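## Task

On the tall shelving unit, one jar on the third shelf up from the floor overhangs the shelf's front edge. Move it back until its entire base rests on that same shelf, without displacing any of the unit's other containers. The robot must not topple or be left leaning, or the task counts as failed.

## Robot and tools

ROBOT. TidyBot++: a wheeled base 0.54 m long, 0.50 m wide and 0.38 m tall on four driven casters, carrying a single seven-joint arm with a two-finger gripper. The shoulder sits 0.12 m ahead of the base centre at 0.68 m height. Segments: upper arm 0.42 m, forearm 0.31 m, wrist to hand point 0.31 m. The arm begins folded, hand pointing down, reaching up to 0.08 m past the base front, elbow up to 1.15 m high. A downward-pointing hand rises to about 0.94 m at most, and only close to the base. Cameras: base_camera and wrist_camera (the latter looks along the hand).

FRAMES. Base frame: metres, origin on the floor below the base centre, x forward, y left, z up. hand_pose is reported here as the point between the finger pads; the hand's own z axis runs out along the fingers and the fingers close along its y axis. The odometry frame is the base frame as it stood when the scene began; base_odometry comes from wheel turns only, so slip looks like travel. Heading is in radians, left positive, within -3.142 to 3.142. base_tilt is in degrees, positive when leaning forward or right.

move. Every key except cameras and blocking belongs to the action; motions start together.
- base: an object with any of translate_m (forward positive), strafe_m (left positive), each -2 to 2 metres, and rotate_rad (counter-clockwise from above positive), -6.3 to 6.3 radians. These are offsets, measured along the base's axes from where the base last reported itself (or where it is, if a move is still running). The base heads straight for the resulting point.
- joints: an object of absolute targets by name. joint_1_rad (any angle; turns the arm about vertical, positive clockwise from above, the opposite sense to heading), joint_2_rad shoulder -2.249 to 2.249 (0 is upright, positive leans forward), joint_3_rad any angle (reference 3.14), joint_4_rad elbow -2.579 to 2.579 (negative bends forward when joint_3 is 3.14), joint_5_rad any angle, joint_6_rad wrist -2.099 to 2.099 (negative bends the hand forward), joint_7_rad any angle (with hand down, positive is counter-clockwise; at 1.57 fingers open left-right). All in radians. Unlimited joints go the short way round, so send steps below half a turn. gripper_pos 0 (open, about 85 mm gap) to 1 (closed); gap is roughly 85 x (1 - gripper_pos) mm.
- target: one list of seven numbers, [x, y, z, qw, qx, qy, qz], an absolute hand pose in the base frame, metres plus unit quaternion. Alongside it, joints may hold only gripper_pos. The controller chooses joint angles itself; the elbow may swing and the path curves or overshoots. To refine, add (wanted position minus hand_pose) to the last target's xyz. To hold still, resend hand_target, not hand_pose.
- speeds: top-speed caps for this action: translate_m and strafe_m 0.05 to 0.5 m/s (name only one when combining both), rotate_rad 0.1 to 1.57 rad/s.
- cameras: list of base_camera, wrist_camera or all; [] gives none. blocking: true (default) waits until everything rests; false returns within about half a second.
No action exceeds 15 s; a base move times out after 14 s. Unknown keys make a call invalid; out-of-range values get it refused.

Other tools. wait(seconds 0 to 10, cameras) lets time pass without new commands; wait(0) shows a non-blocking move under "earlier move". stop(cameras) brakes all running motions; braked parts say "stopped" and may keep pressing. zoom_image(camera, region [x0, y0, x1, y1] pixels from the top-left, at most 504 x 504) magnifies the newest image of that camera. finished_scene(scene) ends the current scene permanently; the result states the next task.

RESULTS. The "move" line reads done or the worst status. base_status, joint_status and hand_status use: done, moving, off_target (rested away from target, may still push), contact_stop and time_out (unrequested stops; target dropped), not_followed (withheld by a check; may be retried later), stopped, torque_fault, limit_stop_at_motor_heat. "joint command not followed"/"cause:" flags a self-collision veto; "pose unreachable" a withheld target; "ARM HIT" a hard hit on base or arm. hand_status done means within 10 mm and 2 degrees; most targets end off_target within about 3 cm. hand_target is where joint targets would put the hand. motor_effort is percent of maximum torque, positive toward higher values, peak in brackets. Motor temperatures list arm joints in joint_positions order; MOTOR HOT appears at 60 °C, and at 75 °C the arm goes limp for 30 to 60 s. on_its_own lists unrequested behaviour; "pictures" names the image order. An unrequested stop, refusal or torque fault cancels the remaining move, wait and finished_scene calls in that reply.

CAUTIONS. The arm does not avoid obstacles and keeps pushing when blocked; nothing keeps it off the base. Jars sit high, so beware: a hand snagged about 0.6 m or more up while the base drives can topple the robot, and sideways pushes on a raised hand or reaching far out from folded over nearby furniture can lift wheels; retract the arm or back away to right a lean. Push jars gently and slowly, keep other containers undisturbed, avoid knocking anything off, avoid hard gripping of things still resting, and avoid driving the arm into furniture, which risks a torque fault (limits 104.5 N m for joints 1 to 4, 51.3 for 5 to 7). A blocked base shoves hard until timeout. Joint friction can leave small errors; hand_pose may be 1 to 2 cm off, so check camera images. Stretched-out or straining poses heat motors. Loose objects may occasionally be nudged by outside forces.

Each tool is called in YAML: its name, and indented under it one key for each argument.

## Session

move:
  joints: {"joint_6_rad": 0.5}

Scene clock: 1.97 s.
Motor temperatures (°C): [35 33 30 31 39 38 46]
move: done
base_odometry: x=+0.000 y=+0.000 heading=+0.000
base_tilt: forward=+0.5 right=+0.5
base_status: not commanded
joint_positions: joint_1_rad=+0.007 joint_2_rad=-0.376 joint_3_rad=+3.130 joint_4_rad=-2.551 joint_5_rad=-0.009 joint_6_rad=+0.429 joint_7_rad=+1.600 gripper_pos=+0.000
joint_status: all done
motor_effort: joint_1_rad=-1(1) joint_2_rad=-5(5) joint_3_rad=+0(1) joint_4_rad=+18(19) joint_5_rad=+0(1) joint_6_rad=+10(10) joint_7_rad=+1(2)
hand_pose: x=+0.5296 y=+0.0021 z=+0.8403 quat_wxyz=(+0.009, +0.766, +0.009, +0.642) (m; base frame)
hand_target: x=+0.5333 y=+0.0021 z=+0.8636 quat_wxyz=(+0.009, +0.742, +0.009, +0.670) (m; base frame)
hand_status: not commanded
pictures: base_camera, wrist_camera
Images, in order (width x height): base_camera 644x364, wrist_camera 644x476.

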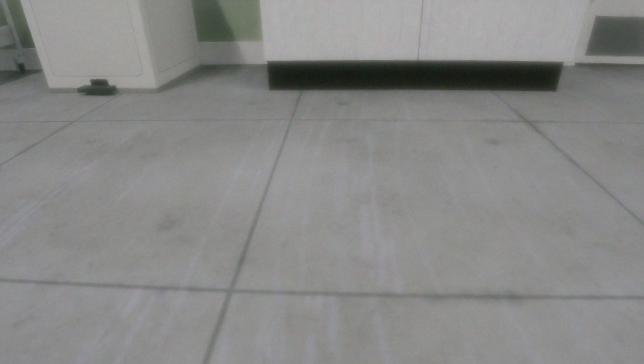

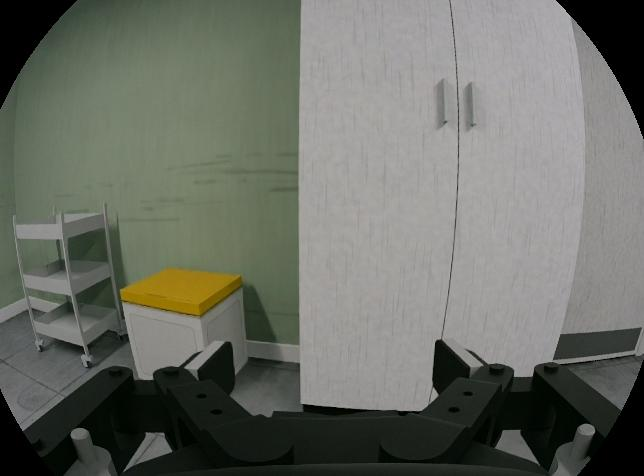

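move:
  base: {"rotate_rad": 1.57}

zoom_image:
  camera: "wrist_camera"
  region: [150, 0, 500, 360]

Scene clock: 9.47 s.
Motor temperatures (°C): [35 33 30 31 39 38 46]
move: done
base_odometry: x=+0.000 y=+0.000 heading=+1.570
base_tilt: forward=+0.5 right=+0.5
base_status: done
joint_positions: joint_1_rad=+0.007 joint_2_rad=-0.376 joint_3_rad=+3.130 joint_4_rad=-2.551 joint_5_rad=-0.009 joint_6_rad=+0.429 joint_7_rad=+1.600 gripper_pos=+0.000
joint_status: not commanded
motor_effort: joint_1_rad=+0(2) joint_2_rad=-4(5) joint_3_rad=+1(2) joint_4_rad=+18(19) joint_5_rad=-1(1) joint_6_rad=+10(10) joint_7_rad=+1(2)
hand_pose: x=+0.5296 y=+0.0022 z=+0.8404 quat_wxyz=(+0.009, +0.766, +0.009, +0.643) (m; base frame)
hand_target: x=+0.5333 y=+0.0021 z=+0.8636 quat_wxyz=(+0.009, +0.742, +0.009, +0.670) (m; base frame)
hand_status: not commanded
pictures: base_camera, wrist_camera
Images, in order (width x height): base_camera 644x364, wrist_camera 644x476.

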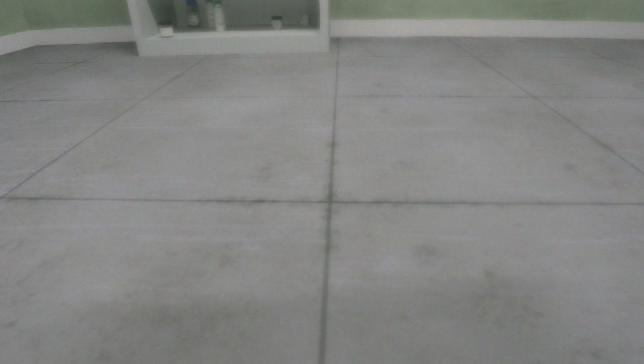

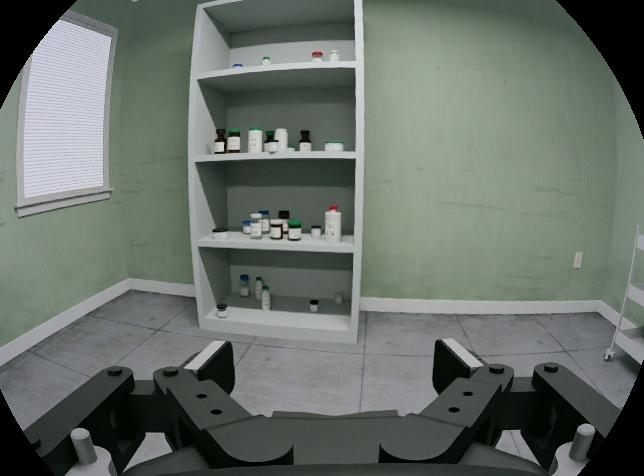

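Scaled by 1.400.

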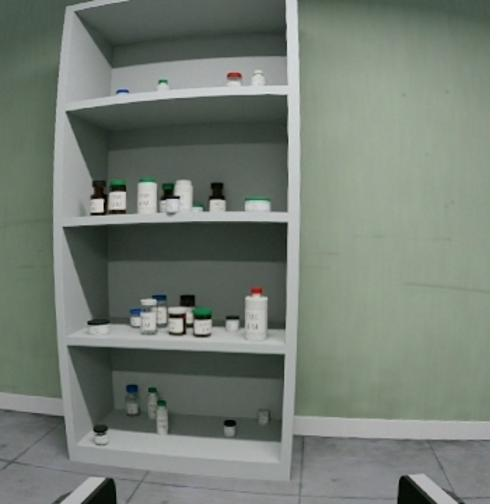

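move:
  base: {"translate_m": 0.95, "strafe_m": 0.2}
  joints: {"joint_1_rad": 0.0, "joint_2_rad": -0.121, "joint_3_rad": 3.14159, "joint_4_rad": -1.248, "joint_5_rad": 0.0, "joint_6_rad": -0.703, "joint_7_rad": 1.571}

zoom_image:
  camera: "wrist_camera"
  region: [150, 80, 450, 320]

Scene clock: 26.13 s.
Motor temperatures (°C): [35 33 30 32 39 38 46]
move: done
base_odometry: x=-0.199 y=+0.950 heading=+1.570
base_tilt: forward=+0.5 right=+0.5
base_status: done
joint_positions: joint_1_rad=+0.007 joint_2_rad=-0.114 joint_3_rad=+3.130 joint_4_rad=-1.287 joint_5_rad=-0.009 joint_6_rad=-0.622 joint_7_rad=+1.600 gripper_pos=+0.000
joint_status: all done
motor_effort: joint_1_rad=+0(1) joint_2_rad=-16(18) joint_3_rad=+1(2) joint_4_rad=+20(22) joint_5_rad=+0(2) joint_6_rad=+9(11) joint_7_rad=+1(2)
hand_pose: x=+0.6645 y=+0.0057 z=+1.1525 quat_wxyz=(+0.004, +0.782, +0.012, +0.624) (m; base frame)
hand_target: x=+0.6530 y=+0.0014 z=+1.1547 quat_wxyz=(+0.000, +0.793, +0.000, +0.610) (m; base frame)
hand_status: not commanded
pictures: base_camera, wrist_camera
Images, in order (width x height): base_camera 644x364, wrist_camera 644x476.

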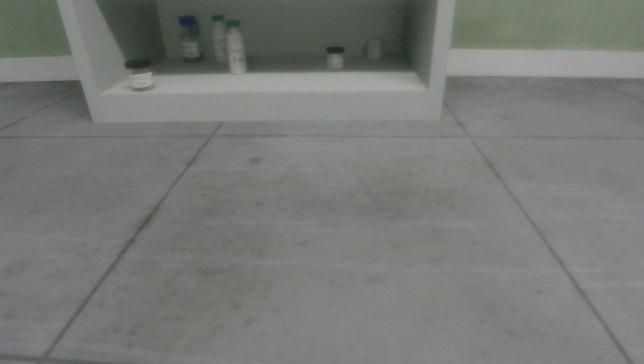

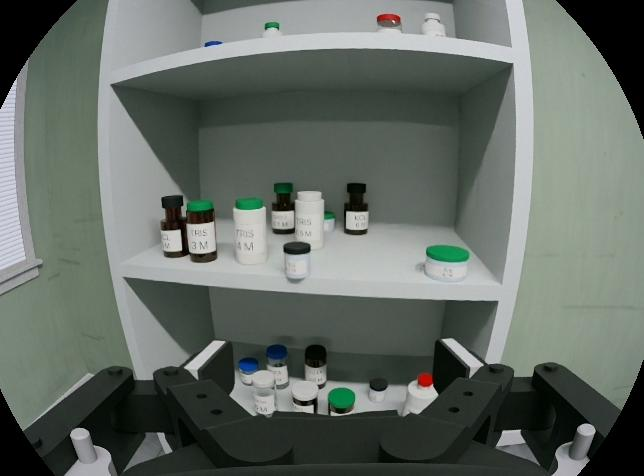

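Scaled by 1.680.

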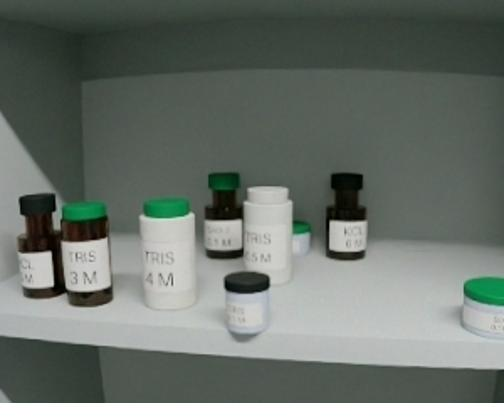

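zoom_image:
  camera: "wrist_camera"
  region: [260, 220, 380, 310]

zoom_image:
  camera: "wrist_camera"
  region: [390, 220, 510, 310]

Scaled by 4.200.

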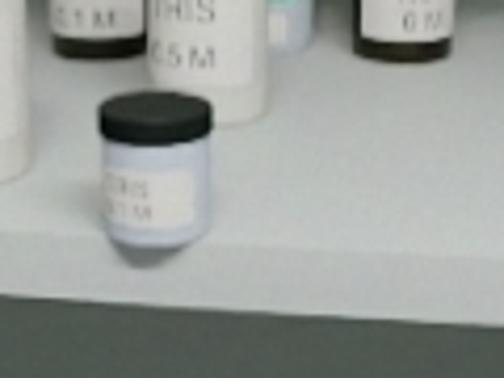

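Scaled by 4.200.

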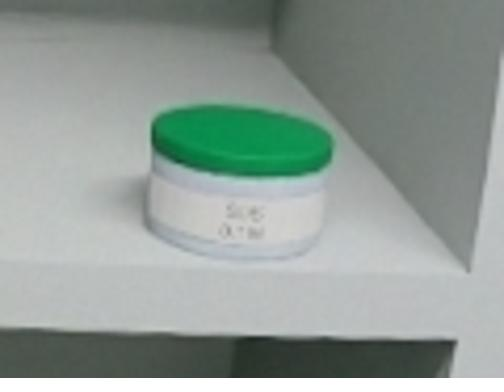

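move:
  base: {"strafe_m": 0.05}
  joints: {"joint_1_rad": 0.0, "joint_2_rad": 0.16, "joint_3_rad": 3.14159, "joint_4_rad": -1.281, "joint_5_rad": 0.0, "joint_6_rad": -0.304, "joint_7_rad": 1.54}

zoom_image:
  camera: "wrist_camera"
  region: [200, 180, 440, 340]

Scene clock: 65.53 s.
Motor temperatures (°C): [35 33 30 32 39 38 46]
move: done
base_odometry: x=-0.249 y=+0.951 heading=+1.570
base_tilt: forward=+0.5 right=+0.5
base_status: done
joint_positions: joint_1_rad=+0.004 joint_2_rad=+0.174 joint_3_rad=+3.134 joint_4_rad=-1.286 joint_5_rad=-0.009 joint_6_rad=-0.377 joint_7_rad=+1.580 gripper_pos=+0.000
joint_status: all done
motor_effort: joint_1_rad=+0(2) joint_2_rad=-28(32) joint_3_rad=-1(2) joint_4_rad=+21(23) joint_5_rad=+0(2) joint_6_rad=+9(11) joint_7_rad=+0(1)
hand_pose: x=+0.8046 y=+0.0043 z=+1.0488 quat_wxyz=(-0.003, +0.795, +0.002, +0.607) (m; base frame)
hand_target: x=+0.8043 y=+0.0014 z=+1.0839 quat_wxyz=(-0.010, +0.766, -0.012, +0.643) (m; base frame)
hand_status: not commanded
pictures: base_camera, wrist_camera
Images, in order (width x height): base_camera 644x364, wrist_camera 644x476.

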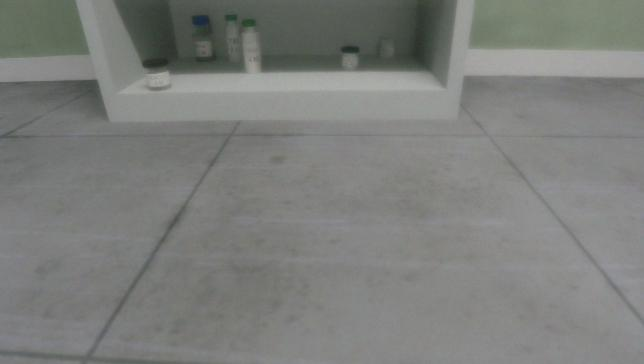

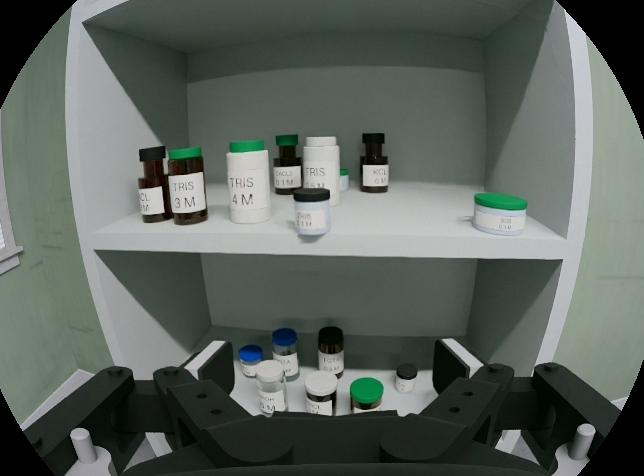

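Scaled by 2.100.

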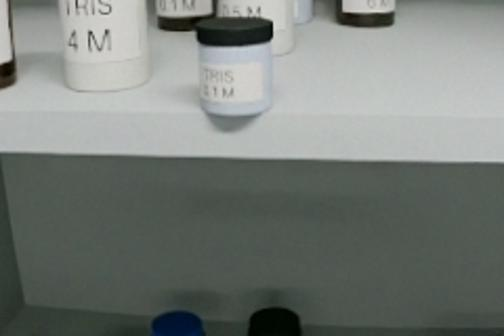

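move:
  base: {"translate_m": 0.1, "strafe_m": 0.024}
  joints: {"gripper_pos": 0.6}

zoom_image:
  camera: "wrist_camera"
  region: [200, 180, 440, 340]

Scene clock: 111.67 s.
Motor temperatures (°C): [35 34 30 32 39 38 46]
move: done
base_odometry: x=-0.273 y=+1.051 heading=+1.570
base_tilt: forward=+0.5 right=+0.5
base_status: done
joint_positions: joint_1_rad=+0.004 joint_2_rad=+0.176 joint_3_rad=+3.134 joint_4_rad=-1.286 joint_5_rad=-0.009 joint_6_rad=-0.374 joint_7_rad=+1.580 gripper_pos=+0.600
joint_status: all done
motor_effort: joint_1_rad=+0(1) joint_2_rad=-27(31) joint_3_rad=+0(1) joint_4_rad=+21(23) joint_5_rad=+0(1) joint_6_rad=+8(10) joint_7_rad=+0(1)
hand_pose: x=+0.8053 y=+0.0043 z=+1.0488 quat_wxyz=(-0.003, +0.794, +0.002, +0.608) (m; base frame)
hand_target: x=+0.8043 y=+0.0014 z=+1.0839 quat_wxyz=(-0.010, +0.766, -0.012, +0.643) (m; base frame)
hand_status: not commanded
pictures: base_camera, wrist_camera
Images, in order (width x height): base_camera 644x364, wrist_camera 644x476.

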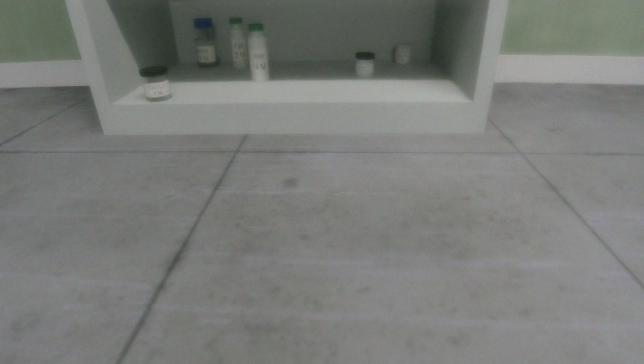

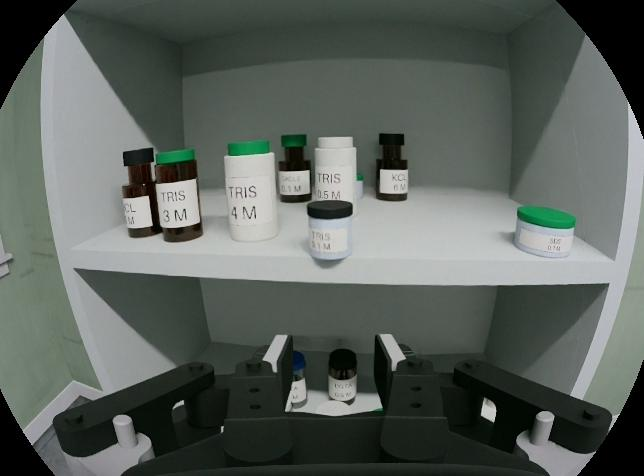

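Scaled by 2.100.

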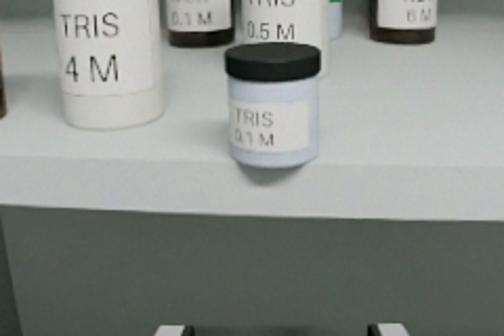

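move:
  base: {"translate_m": 0.12}
  speeds: {"translate_m": 0.2}

zoom_image:
  camera: "wrist_camera"
  region: [220, 220, 460, 400]

Scene clock: 145.23 s.
Motor temperatures (°C): [35 34 30 33 39 38 46]
move: done
base_odometry: x=-0.273 y=+1.171 heading=+1.571
base_tilt: forward=+0.5 right=+0.5
base_status: done
joint_positions: joint_1_rad=+0.004 joint_2_rad=+0.173 joint_3_rad=+3.134 joint_4_rad=-1.286 joint_5_rad=-0.009 joint_6_rad=-0.373 joint_7_rad=+1.580 gripper_pos=+0.600
joint_status: not commanded
motor_effort: joint_1_rad=+0(1) joint_2_rad=-28(30) joint_3_rad=+0(1) joint_4_rad=+21(22) joint_5_rad=-1(2) joint_6_rad=+10(10) joint_7_rad=+1(2)
hand_pose: x=+0.8043 y=+0.0043 z=+1.0510 quat_wxyz=(-0.003, +0.793, +0.002, +0.609) (m; base frame)
hand_target: x=+0.8043 y=+0.0014 z=+1.0839 quat_wxyz=(-0.010, +0.766, -0.012, +0.643) (m; base frame)
hand_status: not commanded
pictures: base_camera, wrist_camera
Images, in order (width x height): base_camera 644x364, wrist_camera 644x476.

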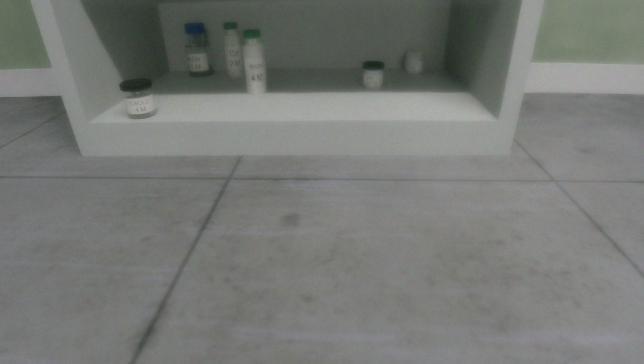

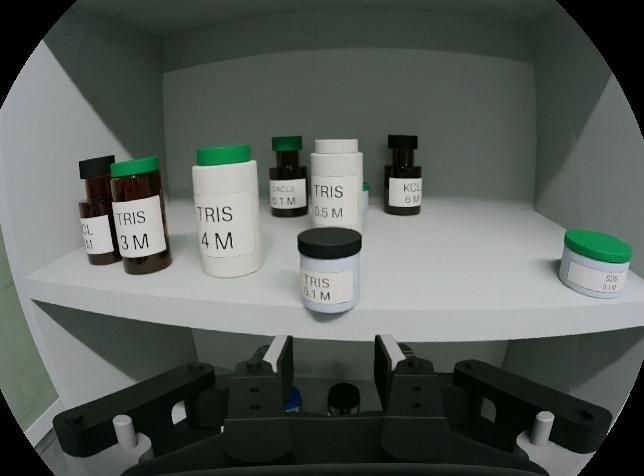

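Scaled by 2.100.

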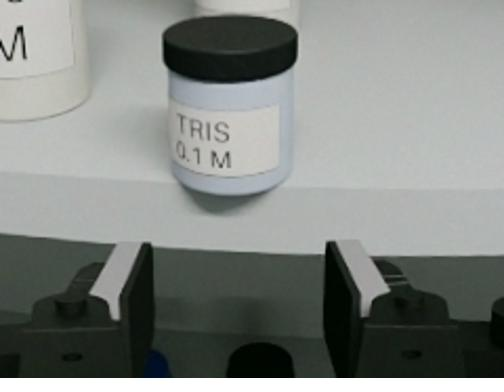

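move:
  joints: {"joint_1_rad": 0.0, "joint_2_rad": 0.155, "joint_3_rad": 3.14159, "joint_4_rad": -1.402, "joint_5_rad": 0.0, "joint_6_rad": -0.188, "joint_7_rad": 1.54}

zoom_image:
  camera: "wrist_camera"
  region: [220, 220, 460, 400]

Scene clock: 165.43 s.
Motor temperatures (°C): [35 34 30 33 39 38 46]
move: done
base_odometry: x=-0.273 y=+1.171 heading=+1.571
base_tilt: forward=+0.5 right=+0.5
base_status: not commanded
joint_positions: joint_1_rad=+0.004 joint_2_rad=+0.171 joint_3_rad=+3.134 joint_4_rad=-1.391 joint_5_rad=-0.009 joint_6_rad=-0.262 joint_7_rad=+1.579 gripper_pos=+0.600
joint_status: all done
motor_effort: joint_1_rad=+0(2) joint_2_rad=-28(29) joint_3_rad=+0(2) joint_4_rad=+21(23) joint_5_rad=+0(2) joint_6_rad=+9(10) joint_7_rad=+0(1)
hand_pose: x=+0.8062 y=+0.0041 z=+1.0217 quat_wxyz=(-0.003, +0.790, +0.002, +0.612) (m; base frame)
hand_target: x=+0.8049 y=+0.0013 z=+1.0479 quat_wxyz=(-0.010, +0.766, -0.012, +0.643) (m; base frame)
hand_status: not commanded
pictures: base_camera, wrist_camera
Images, in order (width x height): base_camera 644x364, wrist_camera 644x476.

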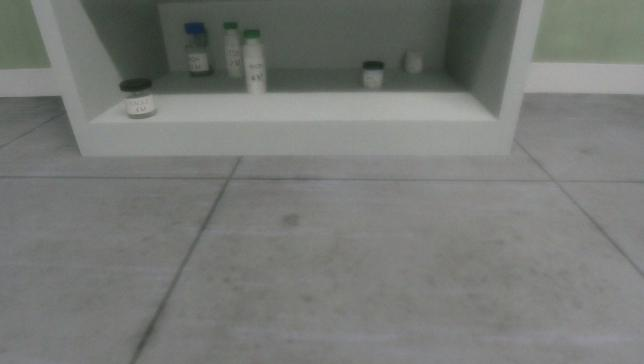

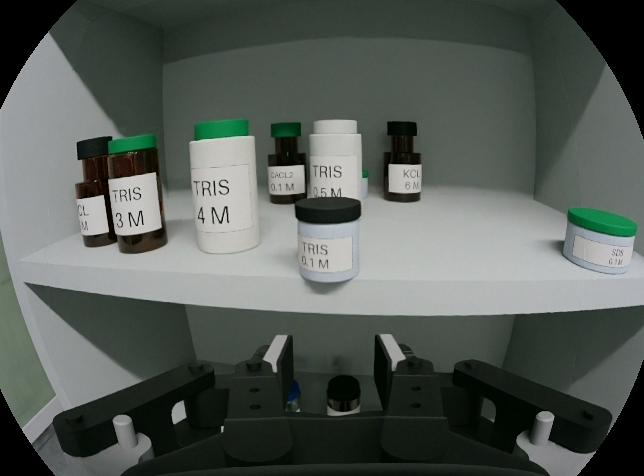

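Scaled by 2.100.

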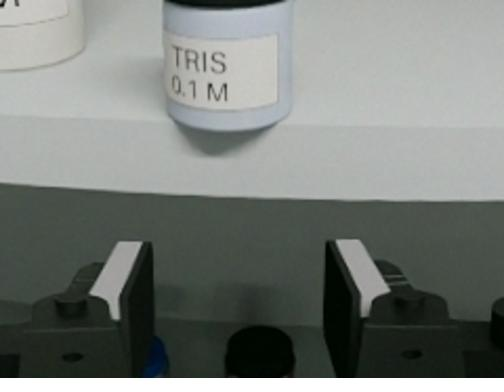

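move:
  base: {"translate_m": 0.08}
  speeds: {"translate_m": 0.1}

zoom_image:
  camera: "wrist_camera"
  region: [220, 220, 460, 400]

Scene clock: 174.50 s.
Motor temperatures (°C): [35 34 30 33 39 38 46]
move: done
base_odometry: x=-0.274 y=+1.251 heading=+1.571
base_tilt: forward=+0.5 right=+0.5
base_status: done
joint_positions: joint_1_rad=+0.004 joint_2_rad=+0.168 joint_3_rad=+3.134 joint_4_rad=-1.391 joint_5_rad=-0.009 joint_6_rad=-0.258 joint_7_rad=+1.579 gripper_pos=+0.600
joint_status: not commanded
motor_effort: joint_1_rad=+0(1) joint_2_rad=-27(31) joint_3_rad=+0(1) joint_4_rad=+21(22) joint_5_rad=-1(2) joint_6_rad=+9(11) joint_7_rad=+0(2)
hand_pose: x=+0.8054 y=+0.0041 z=+1.0247 quat_wxyz=(-0.003, +0.789, +0.002, +0.615) (m; base frame)
hand_target: x=+0.8049 y=+0.0013 z=+1.0479 quat_wxyz=(-0.010, +0.766, -0.012, +0.643) (m; base frame)
hand_status: not commanded
pictures: base_camera, wrist_camera
Images, in order (width x height): base_camera 644x364, wrist_camera 644x476.

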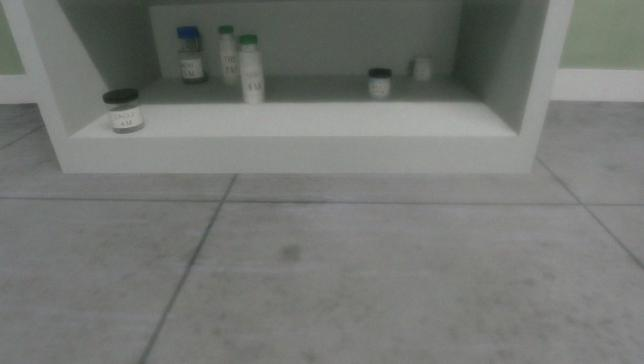

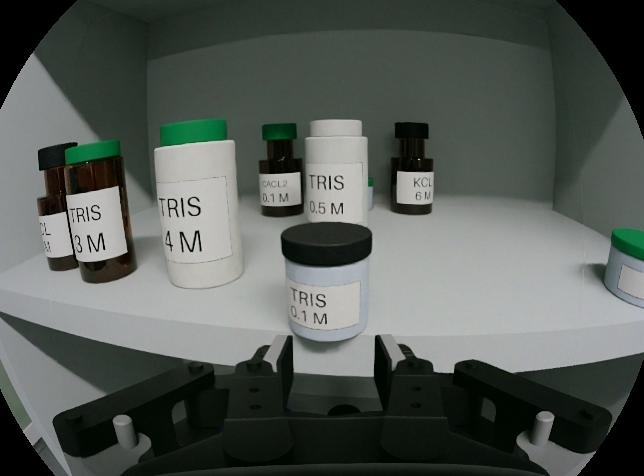

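Scaled by 2.100.

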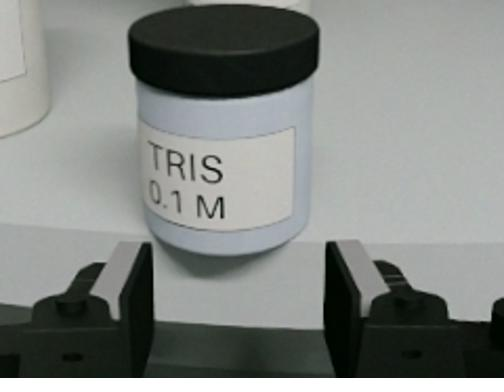

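move:
  base: {"translate_m": 0.04, "strafe_m": 0.005}
  speeds: {"translate_m": 0.05}

zoom_image:
  camera: "wrist_camera"
  region: [220, 220, 460, 400]

Scene clock: 186.77 s.
Motor temperatures (°C): [35 34 30 33 39 38 46]
move: done
base_odometry: x=-0.278 y=+1.291 heading=+1.571
base_tilt: forward=+0.5 right=+0.5
base_status: done
joint_positions: joint_1_rad=+0.004 joint_2_rad=+0.167 joint_3_rad=+3.134 joint_4_rad=-1.391 joint_5_rad=-0.009 joint_6_rad=-0.258 joint_7_rad=+1.579 gripper_pos=+0.600
joint_status: not commanded
motor_effort: joint_1_rad=-1(2) joint_2_rad=-27(30) joint_3_rad=+0(1) joint_4_rad=+21(22) joint_5_rad=+0(1) joint_6_rad=+10(10) joint_7_rad=-1(1)
hand_pose: x=+0.8051 y=+0.0041 z=+1.0255 quat_wxyz=(-0.003, +0.788, +0.002, +0.615) (m; base frame)
hand_target: x=+0.8049 y=+0.0013 z=+1.0479 quat_wxyz=(-0.010, +0.766, -0.012, +0.643) (m; base frame)
hand_status: not commanded
pictures: base_camera, wrist_camera
Images, in order (width x height): base_camera 644x364, wrist_camera 644x476.

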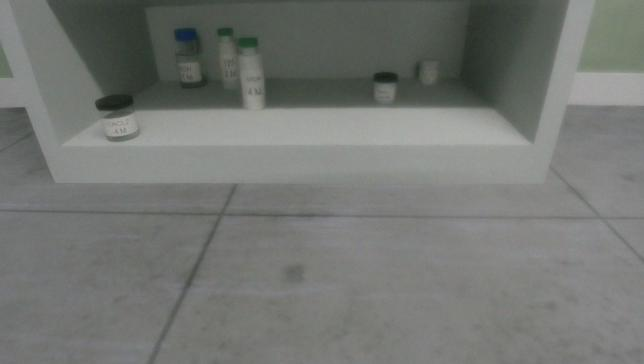

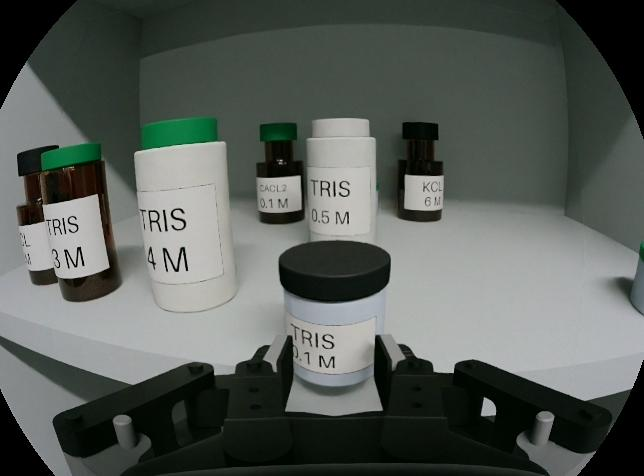

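Scaled by 2.100.

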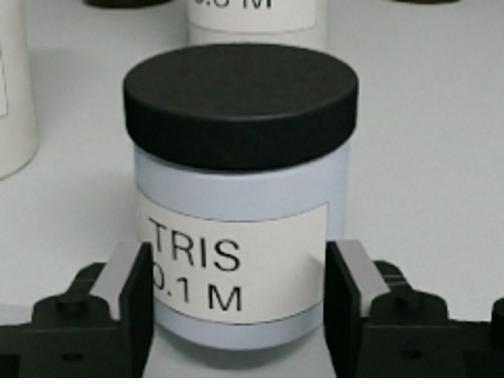

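move:
  base: {"translate_m": 0.025}
  speeds: {"translate_m": 0.05}

zoom_image:
  camera: "wrist_camera"
  region: [220, 220, 460, 400]

Scene clock: 202.27 s.
Motor temperatures (°C): [35 34 30 33 39 38 46]
move: done
base_odometry: x=-0.279 y=+1.317 heading=+1.571
base_tilt: forward=+0.5 right=+0.5
base_status: done
joint_positions: joint_1_rad=+0.004 joint_2_rad=+0.166 joint_3_rad=+3.134 joint_4_rad=-1.391 joint_5_rad=-0.009 joint_6_rad=-0.258 joint_7_rad=+1.579 gripper_pos=+0.600
joint_status: not commanded
motor_effort: joint_1_rad=+0(2) joint_2_rad=-27(30) joint_3_rad=+0(1) joint_4_rad=+22(22) joint_5_rad=-1(1) joint_6_rad=+10(10) joint_7_rad=+0(1)
hand_pose: x=+0.8049 y=+0.0041 z=+1.0261 quat_wxyz=(-0.003, +0.788, +0.002, +0.616) (m; base frame)
hand_target: x=+0.8049 y=+0.0013 z=+1.0479 quat_wxyz=(-0.010, +0.766, -0.012, +0.643) (m; base frame)
hand_status: not commanded
pictures: base_camera, wrist_camera
Images, in order (width x height): base_camera 644x364, wrist_camera 644x476.

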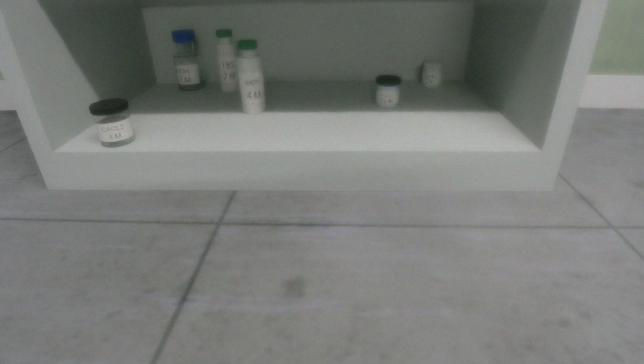

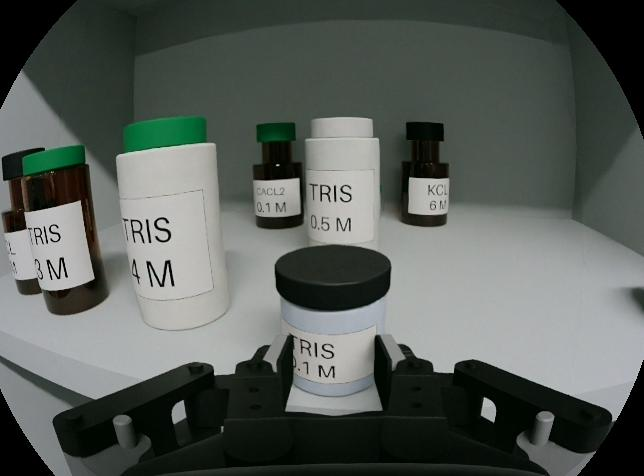

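Scaled by 2.100.

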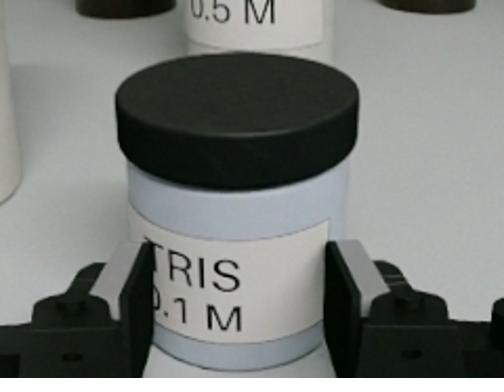

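move:
  base: {"translate_m": 0.02}
  speeds: {"translate_m": 0.05}

move:
  base: {"translate_m": -0.1}
  speeds: {"translate_m": 0.1}

zoom_image:
  camera: "wrist_camera"
  region: [180, 200, 480, 400]

Scene clock: 211.13 s.
Motor temperatures (°C): [35 34 30 33 39 38 46]
move: done
base_odometry: x=-0.279 y=+1.337 heading=+1.571
base_tilt: forward=+0.5 right=+0.5
base_status: done
joint_positions: joint_1_rad=+0.004 joint_2_rad=+0.165 joint_3_rad=+3.134 joint_4_rad=-1.391 joint_5_rad=-0.009 joint_6_rad=-0.257 joint_7_rad=+1.579 gripper_pos=+0.600
joint_status: not commanded
motor_effort: joint_1_rad=+0(2) joint_2_rad=-27(30) joint_3_rad=-1(1) joint_4_rad=+21(22) joint_5_rad=-1(1) joint_6_rad=+9(11) joint_7_rad=+0(2)
hand_pose: x=+0.8046 y=+0.0041 z=+1.0268 quat_wxyz=(-0.003, +0.787, +0.002, +0.616) (m; base frame)
hand_target: x=+0.8049 y=+0.0013 z=+1.0479 quat_wxyz=(-0.010, +0.766, -0.012, +0.643) (m; base frame)
hand_status: not commanded
pictures: base_camera, wrist_camera
Images, in order (width x height): base_camera 644x364, wrist_camera 644x476.

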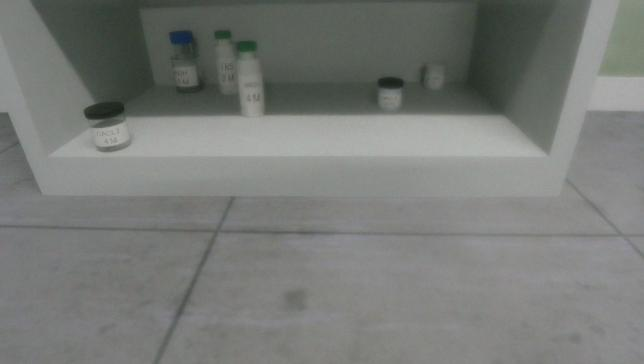

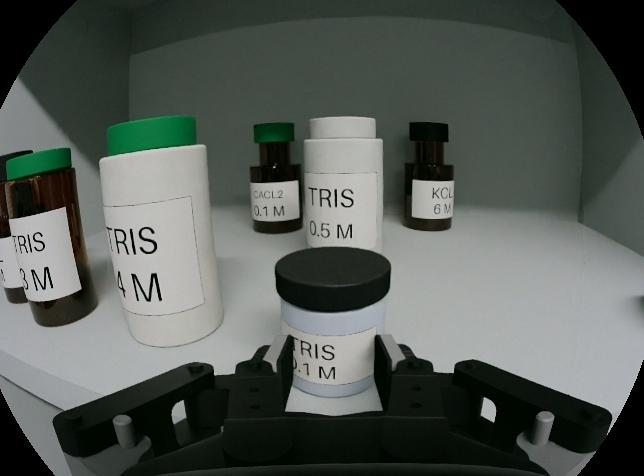

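Scene clock: 212.70 s.
Motor temperatures (°C): [35 34 30 33 39 38 46]
move: done
base_odometry: x=-0.279 y=+1.236 heading=+1.571
base_tilt: forward=+0.5 right=+0.5
base_status: done
joint_positions: joint_1_rad=+0.004 joint_2_rad=+0.164 joint_3_rad=+3.134 joint_4_rad=-1.391 joint_5_rad=-0.009 joint_6_rad=-0.257 joint_7_rad=+1.579 gripper_pos=+0.600
joint_status: not commanded
motor_effort: joint_1_rad=+0(2) joint_2_rad=-27(30) joint_3_rad=-1(1) joint_4_rad=+22(23) joint_5_rad=+0(2) joint_6_rad=+10(11) joint_7_rad=+0(1)
hand_pose: x=+0.8042 y=+0.0041 z=+1.0279 quat_wxyz=(-0.003, +0.787, +0.002, +0.617) (m; base frame)
hand_target: x=+0.8049 y=+0.0013 z=+1.0479 quat_wxyz=(-0.010, +0.766, -0.012, +0.643) (m; base frame)
hand_status: not commanded
pictures: base_camera, wrist_camera
Images, in order (width x height): base_camera 644x364, wrist_camera 644x476.

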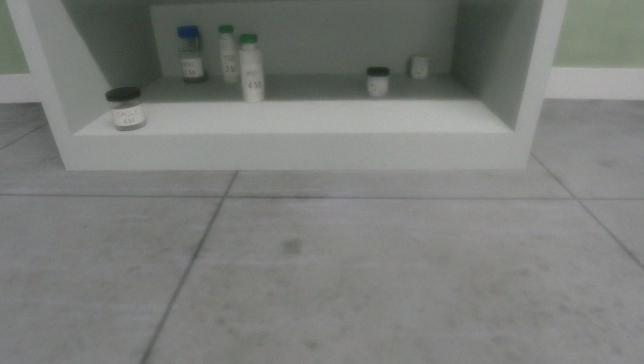

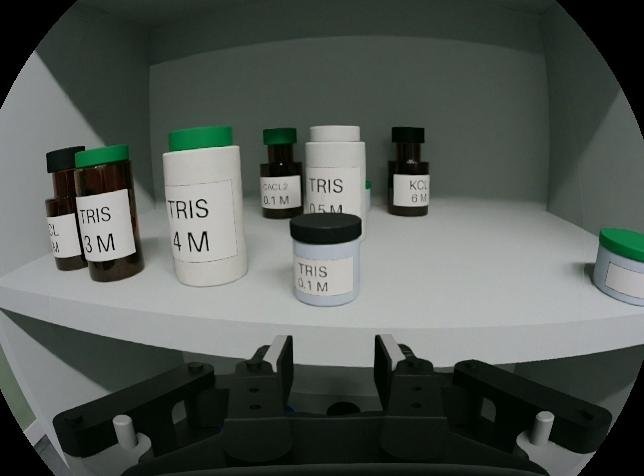

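Scaled by 1.680.

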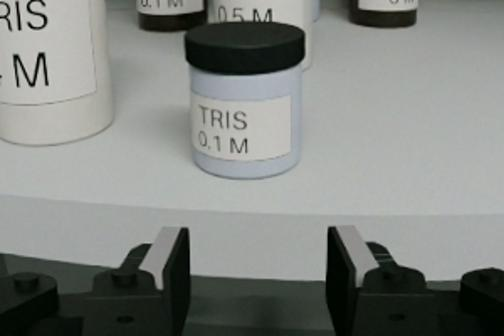

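finished_scene:
  scene: 2

The scene is finished: the task was done.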